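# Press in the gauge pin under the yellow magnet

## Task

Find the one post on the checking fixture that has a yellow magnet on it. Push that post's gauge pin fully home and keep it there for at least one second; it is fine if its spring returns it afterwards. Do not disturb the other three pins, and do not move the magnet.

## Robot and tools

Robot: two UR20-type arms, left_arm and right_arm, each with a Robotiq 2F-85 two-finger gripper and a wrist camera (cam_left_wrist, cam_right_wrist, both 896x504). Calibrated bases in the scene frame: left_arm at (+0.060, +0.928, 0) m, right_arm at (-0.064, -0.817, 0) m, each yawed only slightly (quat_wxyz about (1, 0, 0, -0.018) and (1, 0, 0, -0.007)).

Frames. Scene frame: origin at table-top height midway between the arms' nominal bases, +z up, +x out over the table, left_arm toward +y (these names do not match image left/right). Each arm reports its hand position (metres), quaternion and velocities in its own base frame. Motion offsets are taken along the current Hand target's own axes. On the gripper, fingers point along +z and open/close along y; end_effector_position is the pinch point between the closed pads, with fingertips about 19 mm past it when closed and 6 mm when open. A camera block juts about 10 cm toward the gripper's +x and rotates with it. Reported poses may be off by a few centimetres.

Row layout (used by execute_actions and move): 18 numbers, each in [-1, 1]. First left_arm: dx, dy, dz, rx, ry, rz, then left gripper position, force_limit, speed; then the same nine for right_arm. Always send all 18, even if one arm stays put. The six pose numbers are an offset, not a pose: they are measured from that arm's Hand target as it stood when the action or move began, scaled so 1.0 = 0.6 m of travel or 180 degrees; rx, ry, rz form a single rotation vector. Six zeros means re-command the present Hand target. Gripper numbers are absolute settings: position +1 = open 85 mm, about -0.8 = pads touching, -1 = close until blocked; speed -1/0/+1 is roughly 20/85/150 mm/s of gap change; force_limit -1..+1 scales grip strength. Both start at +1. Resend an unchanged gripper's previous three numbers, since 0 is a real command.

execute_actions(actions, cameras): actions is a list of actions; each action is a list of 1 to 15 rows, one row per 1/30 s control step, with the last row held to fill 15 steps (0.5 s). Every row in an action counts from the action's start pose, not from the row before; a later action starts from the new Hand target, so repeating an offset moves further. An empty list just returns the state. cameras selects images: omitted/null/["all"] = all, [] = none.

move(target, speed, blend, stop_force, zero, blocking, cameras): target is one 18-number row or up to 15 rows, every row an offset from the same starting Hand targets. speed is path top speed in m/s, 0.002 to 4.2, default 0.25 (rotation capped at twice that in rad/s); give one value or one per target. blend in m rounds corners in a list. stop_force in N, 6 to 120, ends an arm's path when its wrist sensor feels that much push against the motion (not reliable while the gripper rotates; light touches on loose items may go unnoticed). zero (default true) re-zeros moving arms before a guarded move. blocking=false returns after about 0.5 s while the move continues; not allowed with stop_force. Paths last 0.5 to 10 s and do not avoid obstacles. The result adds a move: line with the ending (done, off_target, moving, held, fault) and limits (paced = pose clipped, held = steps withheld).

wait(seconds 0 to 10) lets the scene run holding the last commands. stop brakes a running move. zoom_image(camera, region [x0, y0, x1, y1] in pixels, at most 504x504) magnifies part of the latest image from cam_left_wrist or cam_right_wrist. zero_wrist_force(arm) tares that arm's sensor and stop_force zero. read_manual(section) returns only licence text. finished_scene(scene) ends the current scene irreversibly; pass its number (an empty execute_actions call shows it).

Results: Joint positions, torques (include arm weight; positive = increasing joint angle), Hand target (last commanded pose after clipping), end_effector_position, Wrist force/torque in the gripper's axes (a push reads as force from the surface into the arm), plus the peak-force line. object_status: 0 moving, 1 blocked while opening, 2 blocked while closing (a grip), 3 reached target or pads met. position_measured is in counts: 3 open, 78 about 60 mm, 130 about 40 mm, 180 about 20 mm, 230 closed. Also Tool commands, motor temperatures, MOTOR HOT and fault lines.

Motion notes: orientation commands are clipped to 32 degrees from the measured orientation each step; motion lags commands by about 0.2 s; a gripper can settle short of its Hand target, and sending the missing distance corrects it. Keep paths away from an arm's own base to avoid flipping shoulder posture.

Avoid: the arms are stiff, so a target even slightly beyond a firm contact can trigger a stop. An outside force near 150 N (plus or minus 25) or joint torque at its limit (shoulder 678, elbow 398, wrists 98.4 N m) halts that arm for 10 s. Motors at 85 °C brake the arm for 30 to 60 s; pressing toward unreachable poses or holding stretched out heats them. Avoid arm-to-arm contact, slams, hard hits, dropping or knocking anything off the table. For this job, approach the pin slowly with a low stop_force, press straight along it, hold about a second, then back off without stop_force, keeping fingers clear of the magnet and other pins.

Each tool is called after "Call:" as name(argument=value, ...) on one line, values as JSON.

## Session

Call:
execute_actions(actions=[])

Scene clock: 0.00 s.
left_arm: end_effector_position=(+1.6020, +0.5513, +0.3701) position_measured=3 object_status=3 end_effector_quat_wxyz=(-0.049, +0.940, +0.190, +0.279) | right_arm: end_effector_position=(+0.4481, +0.4679, +0.3319) position_measured=3 object_status=3 end_effector_quat_wxyz=(-0.272, +0.502, +0.649, +0.503)
Joint positions: left_arm=[0.193 -0.686 0.985 -2.439 -1.472 -3.319] | right_arm=[4.007 -1.969 -2.772 1.193 2.076 2.519]
Joint velocities: within noise
Joint torques (N m): no reading
Motor temperatures (°C): left_arm=[24 35 26 38 34 34] | right_arm=[28 35 36 37 34 38]
Wrist force (N): no reading
Wrist torque (N m): no reading
Wrist force, peak (N): no reading
Hand target: left_arm +1.6020, +0.5513, +0.3701; -0.049, +0.940, +0.190, +0.279 | right_arm +0.4481, +0.4679, +0.3319; -0.272, +0.502, +0.649, +0.503
Tool commands: left_gripper/position=+1.0 left_gripper/force_limit=+1.0 left_gripper/speed=+1.0 right_gripper/position=+1.0 right_gripper/force_limit=+1.0 right_gripper/speed=+1.0
camera_calibration:
cam_left_wrist: T_world_to_cam=[[0.280319, -0.958405, -0.0536817, 0.116011], [-0.933413, -0.259108, -0.248199, 1.75322], [0.223966, 0.119682, -0.967221, 0.0591923], [0, 0, 0, 1]] pos_world=[1.5907, 0.558373, 0.498626]
cam_right_wrist: T_world_to_cam=[[0.956613, -0.13676, 0.257272, -0.433465], [0.120637, -0.61784, -0.776995, 0.502422], [0.265214, 0.774319, -0.574535, -0.162484], [0, 0, 0, 1]] pos_world=[0.39714, 0.37695, 0.408545]

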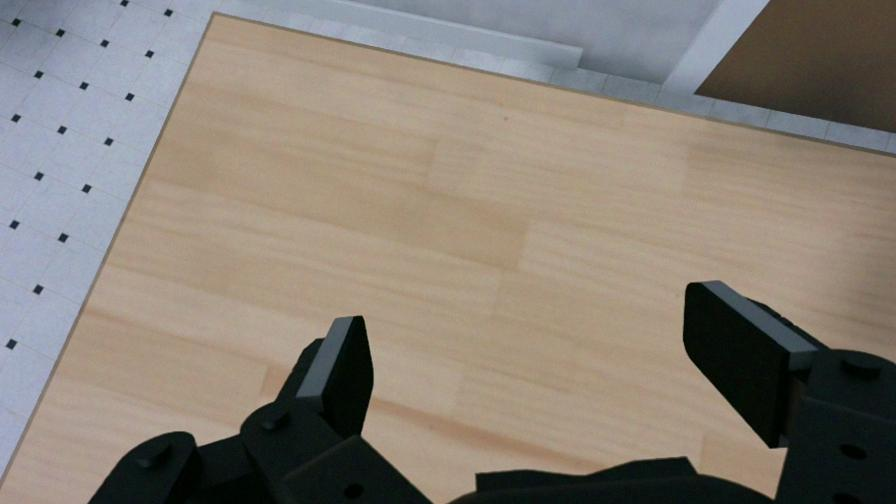

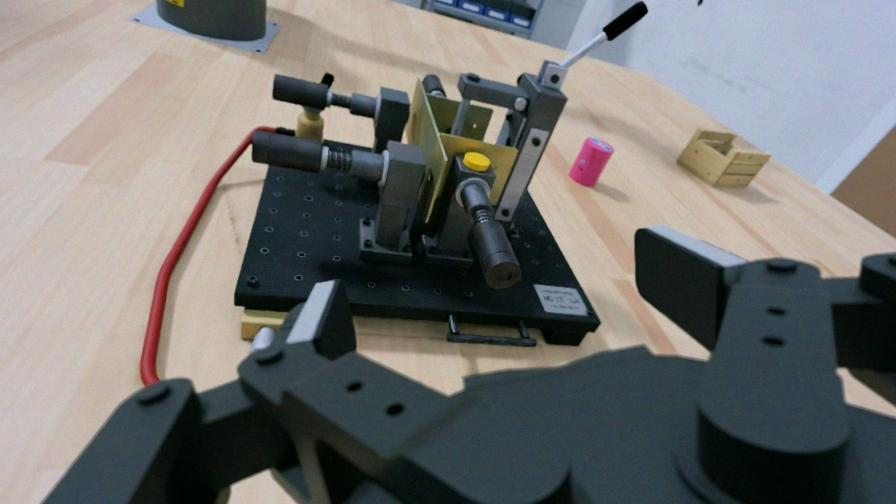

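Call:
zoom_image(camera="cam_right_wrist", region=[420, 130, 560, 300])

Call:
zoom_image(camera="cam_right_wrist", region=[220, 60, 620, 370])

Scaled by 2.965 from the camera's 896x504 image, which has a finer 1280x720 frame.

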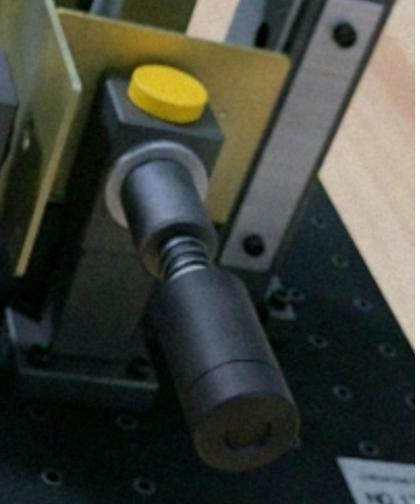

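Scaled by 1.260 from the camera's 896x504 image, which has a finer 1280x720 frame.

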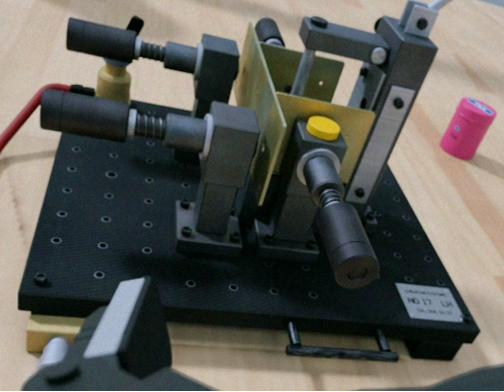

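Call:
move(target=[0,0,0,0,0,0,1,1,1,-0.1737,0.0953,0.3097,0.0521,0.0125,0.1128,1,1,1], speed=0.3, cameras=["cam_right_wrist"])

Scene clock: 6.40 s.
left_arm: end_effector_position=(+1.6020, +0.5513, +0.3701) position_measured=3 object_status=3 end_effector_quat_wxyz=(-0.049, +0.940, +0.190, +0.279) | right_arm: end_effector_position=(+0.5654, +0.5998, +0.1998) position_measured=3 object_status=3 end_effector_quat_wxyz=(-0.409, +0.575, +0.584, +0.402)
Joint positions: left_arm=[0.193 -0.686 0.985 -2.439 -1.472 -3.319] | right_arm=[3.924 -2.258 -2.477 1.11 2.314 2.8]
Joint torques (N m): left_arm=[0.73 -275.77 -106.04 -11.56 2.4 -0.04] | right_arm=[-19.05 116.95 24.25 2.65 5.88 5.96]
Wrist force (N): left_arm=[0.4 0.1 0.0] | right_arm=[-0.4 1.1 -0.7]
Wrist torque (N m): left_arm=[0.03 -0.05 -0.01] | right_arm=[0.17 0.31 -0.32]
Wrist force, peak (N): left_arm=[0.7 -0.5 -0.3] | right_arm=[-2.3 3.1 2.6]
Hand target: left_arm +1.6020, +0.5513, +0.3701; -0.049, +0.940, +0.190, +0.279 | right_arm +0.5655, +0.5999, +0.1997; -0.409, +0.575, +0.584, +0.402
Off the commanded pose: left_arm 0.000 m, 0 deg | right_arm 0.000 m, 0 deg.
move: done
camera_calibration:
cam_right_wrist: T_world_to_cam=[[0.985748, -0.106986, -0.129828, -0.450548], [-0.168067, -0.59234, -0.787964, 0.617248], [0.00739848, 0.798553, -0.601879, -0.234915], [0, 0, 0, 1]] pos_world=[0.549603, 0.505011, 0.286485]
Images, in order (width x height): cam_right_wrist 896x504.

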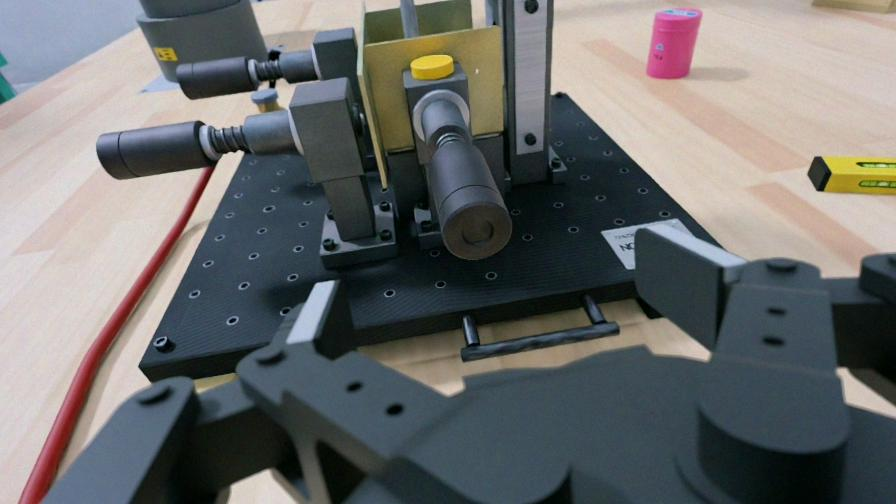

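Call:
move(target=[[0,0,0,0,0,0,1,1,1,-0.0388,0.0045,0.0942,0,0,0,-0.82,-1,0.5],[0,0,0,0,0,0,1,1,1,-0.0075,0.005,0.1803,0,0,0,-0.82,-1,0.5]], speed=[0.12,0.025], stop_force=8, cameras=["cam_right_wrist"])

Scene clock: 9.70 s.
left_arm: end_effector_position=(+1.6020, +0.5513, +0.3701) position_measured=3 object_status=3 end_effector_quat_wxyz=(-0.049, +0.940, +0.190, +0.279) | right_arm: end_effector_position=(+0.5673, +0.6638, +0.1585) position_measured=231 object_status=3 end_effector_quat_wxyz=(-0.409, +0.575, +0.584, +0.402)
Joint positions: left_arm=[0.193 -0.686 0.985 -2.439 -1.472 -3.319] | right_arm=[3.992 -2.334 -2.416 1.152 2.253 2.842]
Joint torques (N m): left_arm=[1.5 -283.22 -109.24 -11.53 3.58 1.1] | right_arm=[-14.21 149.8 -3.03 12.66 7.76 -7.01]
Wrist force (N): left_arm=[0.5 -0.2 0.0] | right_arm=[-2.7 1.4 -5.5]
Wrist torque (N m): left_arm=[-0.02 -0.07 0.00] | right_arm=[0.07 0.27 -0.17]
Wrist force, peak (N): left_arm=[0.7 -0.2 -0.3] | right_arm=[-2.2 -1.1 -8.6]
Hand target: left_arm +1.6020, +0.5513, +0.3701; -0.049, +0.940, +0.190, +0.279 | right_arm +0.5673, +0.6638, +0.1585; -0.409, +0.575, +0.584, +0.402 (not the last commanded pose)
Off the commanded pose: left_arm 0.000 m, 0 deg | right_arm 0.036 m, 0 deg.
move: contact (right_arm); path passed 1 of 2 targets
camera_calibration:
cam_right_wrist: T_world_to_cam=[[0.985715, -0.107016, -0.130049, -0.450845], [-0.168262, -0.59228, -0.787967, 0.623009], [0.00729994, 0.798594, -0.601826, -0.310876], [0, 0, 0, 1]] pos_world=[0.551502, 0.569011, 0.245185]
Images, in order (width x height): cam_right_wrist 896x504.

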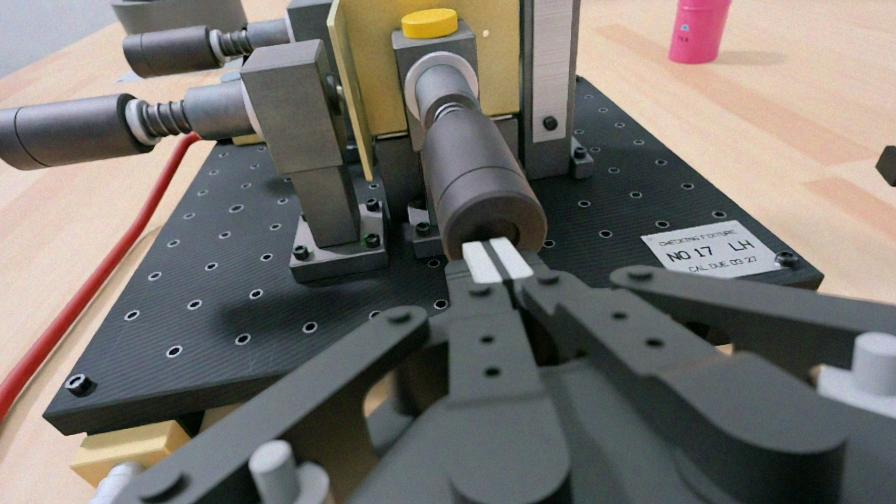

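Call:
move(target=[[0,0,0,0,0,0,1,1,1,0.008,0,0.0219,0,0,0,-0.82,-1,0.5],[0,0,0,0,0,0,1,1,1,0.0182,0,0.0501,0,0,0,-0.82,-1,0.5]], speed=[0.03,0.006], stop_force=40, cameras=["cam_right_wrist"])

Scene clock: 11.97 s.
left_arm: end_effector_position=(+1.6020, +0.5513, +0.3701) position_measured=3 object_status=3 end_effector_quat_wxyz=(-0.049, +0.940, +0.190, +0.279) | right_arm: end_effector_position=(+0.5670, +0.6808, +0.1585) position_measured=231 object_status=3 end_effector_quat_wxyz=(-0.409, +0.575, +0.584, +0.402)
Joint positions: left_arm=[0.193 -0.686 0.985 -2.439 -1.472 -3.319] | right_arm=[4.01 -2.335 -2.402 1.144 2.237 2.851]
Joint torques (N m): left_arm=[3.16 -281.31 -112.33 -11.47 3.63 1.37] | right_arm=[10.2 138.5 25.35 6.25 6.09 -6.78]
Wrist force (N): left_arm=[0.3 0.0 -0.2] | right_arm=[-10.8 -5.6 -52.3]
Wrist torque (N m): left_arm=[0.02 -0.04 0.00] | right_arm=[0.20 0.53 -0.20]
Wrist force, peak (N): left_arm=[0.5 -0.2 -0.5] | right_arm=[-16.5 -4.9 -70.5]
Hand target: left_arm +1.6020, +0.5513, +0.3701; -0.049, +0.940, +0.190, +0.279 | right_arm +0.5670, +0.6808, +0.1585; -0.409, +0.575, +0.584, +0.402 (not the last commanded pose)
Off the commanded pose: left_arm 0.000 m, 0 deg | right_arm 0.015 m, 0 deg.
move: contact (right_arm); path passed 1 of 2 targets
camera_calibration:
cam_right_wrist: T_world_to_cam=[[0.985715, -0.107016, -0.130049, -0.448828], [-0.168262, -0.59228, -0.787967, 0.633044], [0.00729994, 0.798594, -0.601826, -0.32445], [0, 0, 0, 1]] pos_world=[0.551302, 0.586011, 0.245185]
Images, in order (width x height): cam_right_wrist 896x504.

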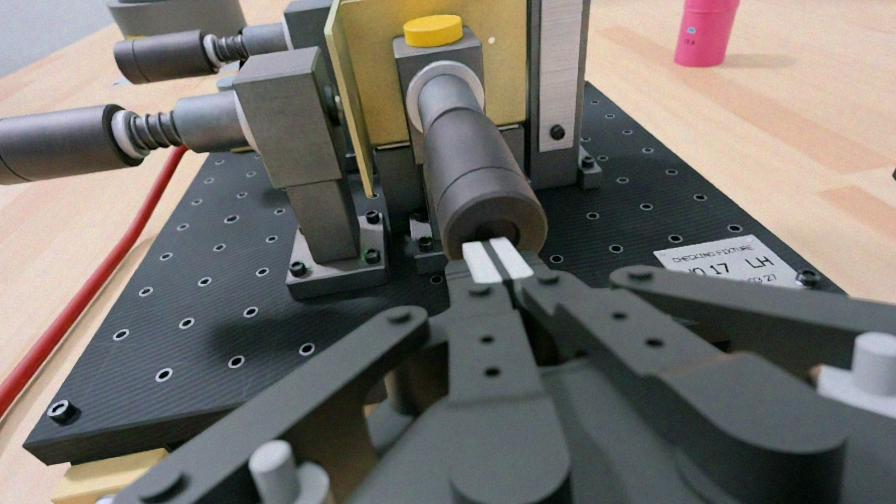

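Call:
zoom_image(camera="cam_right_wrist", region=[380, 40, 560, 270])

Scaled by 2.191 from the camera's 896x504 image, which has a finer 1280x720 frame.

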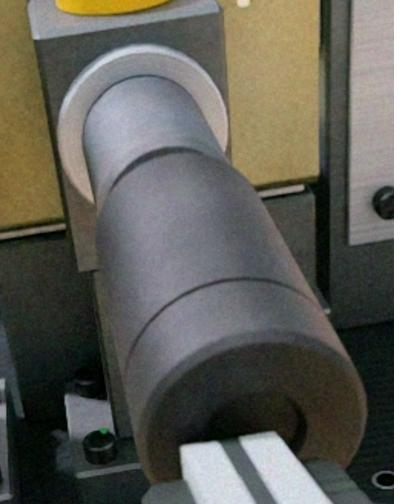

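Call:
wait(seconds=1, cameras=[])

Call:
move(target=[0,0,0,0,0,0,1,1,1,-0.0228,0,-0.0627,0,0,0,-0.82,-1,0.5], speed=0.06, cameras=["cam_right_wrist"])

Scene clock: 13.37 s.
left_arm: end_effector_position=(+1.6020, +0.5513, +0.3701) position_measured=3 object_status=3 end_effector_quat_wxyz=(-0.049, +0.940, +0.190, +0.279) | right_arm: end_effector_position=(+0.5670, +0.6808, +0.1585) position_measured=231 object_status=3 end_effector_quat_wxyz=(-0.409, +0.575, +0.584, +0.402)
Joint positions: left_arm=[0.193 -0.686 0.985 -2.439 -1.472 -3.319] | right_arm=[4.01 -2.335 -2.402 1.145 2.237 2.851]
Joint torques (N m): left_arm=[6.83 -285.31 -111.23 -11.46 3.8 2.1] | right_arm=[8.21 145.87 22.26 8.06 5.68 -6.95]
Wrist force (N): left_arm=[0.5 0.1 0.0] | right_arm=[-9.7 -5.8 -49.4]
Wrist torque (N m): left_arm=[0.03 -0.08 -0.01] | right_arm=[0.15 0.54 -0.20]
Wrist force, peak (N): left_arm=[0.7 -0.3 -0.3] | right_arm=[-10.7 -5.4 -51.9]
Hand target: left_arm +1.6020, +0.5513, +0.3701; -0.049, +0.940, +0.190, +0.279 | right_arm +0.5670, +0.6808, +0.1585; -0.409, +0.575, +0.584, +0.402 (not the last commanded pose)
Tool commands: left_gripper/position=+1.0 left_gripper/force_limit=+1.0 left_gripper/speed=+1.0 right_gripper/position=-0.82 right_gripper/force_limit=-1.0 right_gripper/speed=+0.5
Off the commanded pose: left_arm 0.000 m, 0 deg | right_arm 0.015 m, 0 deg.
wait: 1.00 s; at rest from the start
No camera images: "cameras" was empty.

Scene clock: 14.40 s.
left_arm: end_effector_position=(+1.6020, +0.5513, +0.3701) position_measured=3 object_status=3 end_effector_quat_wxyz=(-0.049, +0.940, +0.190, +0.279) | right_arm: end_effector_position=(+0.5676, +0.6410, +0.1585) position_measured=231 object_status=3 end_effector_quat_wxyz=(-0.409, +0.575, +0.584, +0.402)
Joint positions: left_arm=[0.193 -0.686 0.985 -2.439 -1.472 -3.319] | right_arm=[3.968 -2.334 -2.434 1.161 2.275 2.827]
Joint torques (N m): left_arm=[6.43 -285.2 -113.35 -11.82 4.33 2.41] | right_arm=[-12.99 173.22 -6.77 14.48 7.01 -6.08]
Wrist force (N): left_arm=[0.1 -0.1 -0.1] | right_arm=[-0.8 -0.2 0.1]
Wrist torque (N m): left_arm=[-0.01 0.01 0.00] | right_arm=[0.10 0.32 -0.24]
Wrist force, peak (N): left_arm=[0.4 -0.5 -0.3] | right_arm=[-9.7 -5.6 -48.7]
Hand target: left_arm +1.6020, +0.5513, +0.3701; -0.049, +0.940, +0.190, +0.279 | right_arm +0.5676, +0.6408, +0.1585; -0.409, +0.575, +0.584, +0.402
Off the commanded pose: left_arm 0.000 m, 0 deg | right_arm 0.000 m, 0 deg.
move: done
camera_calibration:
cam_right_wrist: T_world_to_cam=[[0.985715, -0.107016, -0.130049, -0.453679], [-0.168262, -0.59228, -0.787967, 0.609572], [0.00729994, 0.798594, -0.601826, -0.292671], [0, 0, 0, 1]] pos_world=[0.551902, 0.546211, 0.245185]
Images, in order (width x height): cam_right_wrist 896x504.

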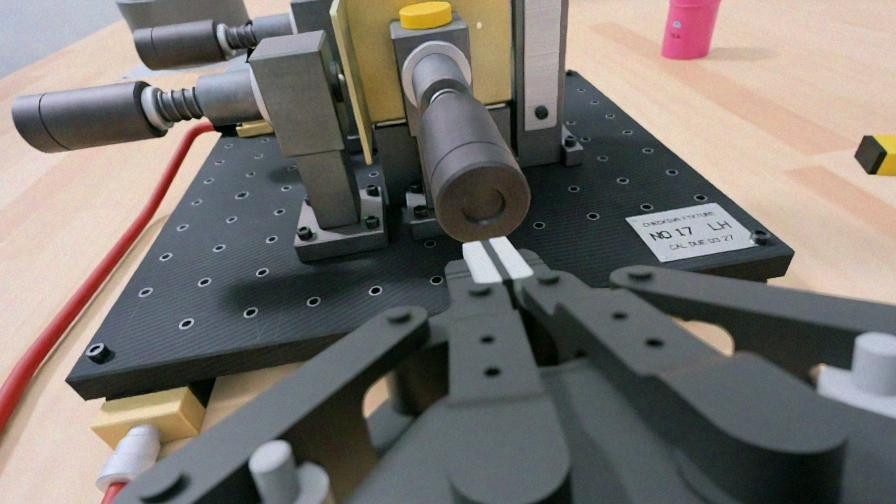

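Call:
finished_scene(scene=2)

The scene is finished: the task was done.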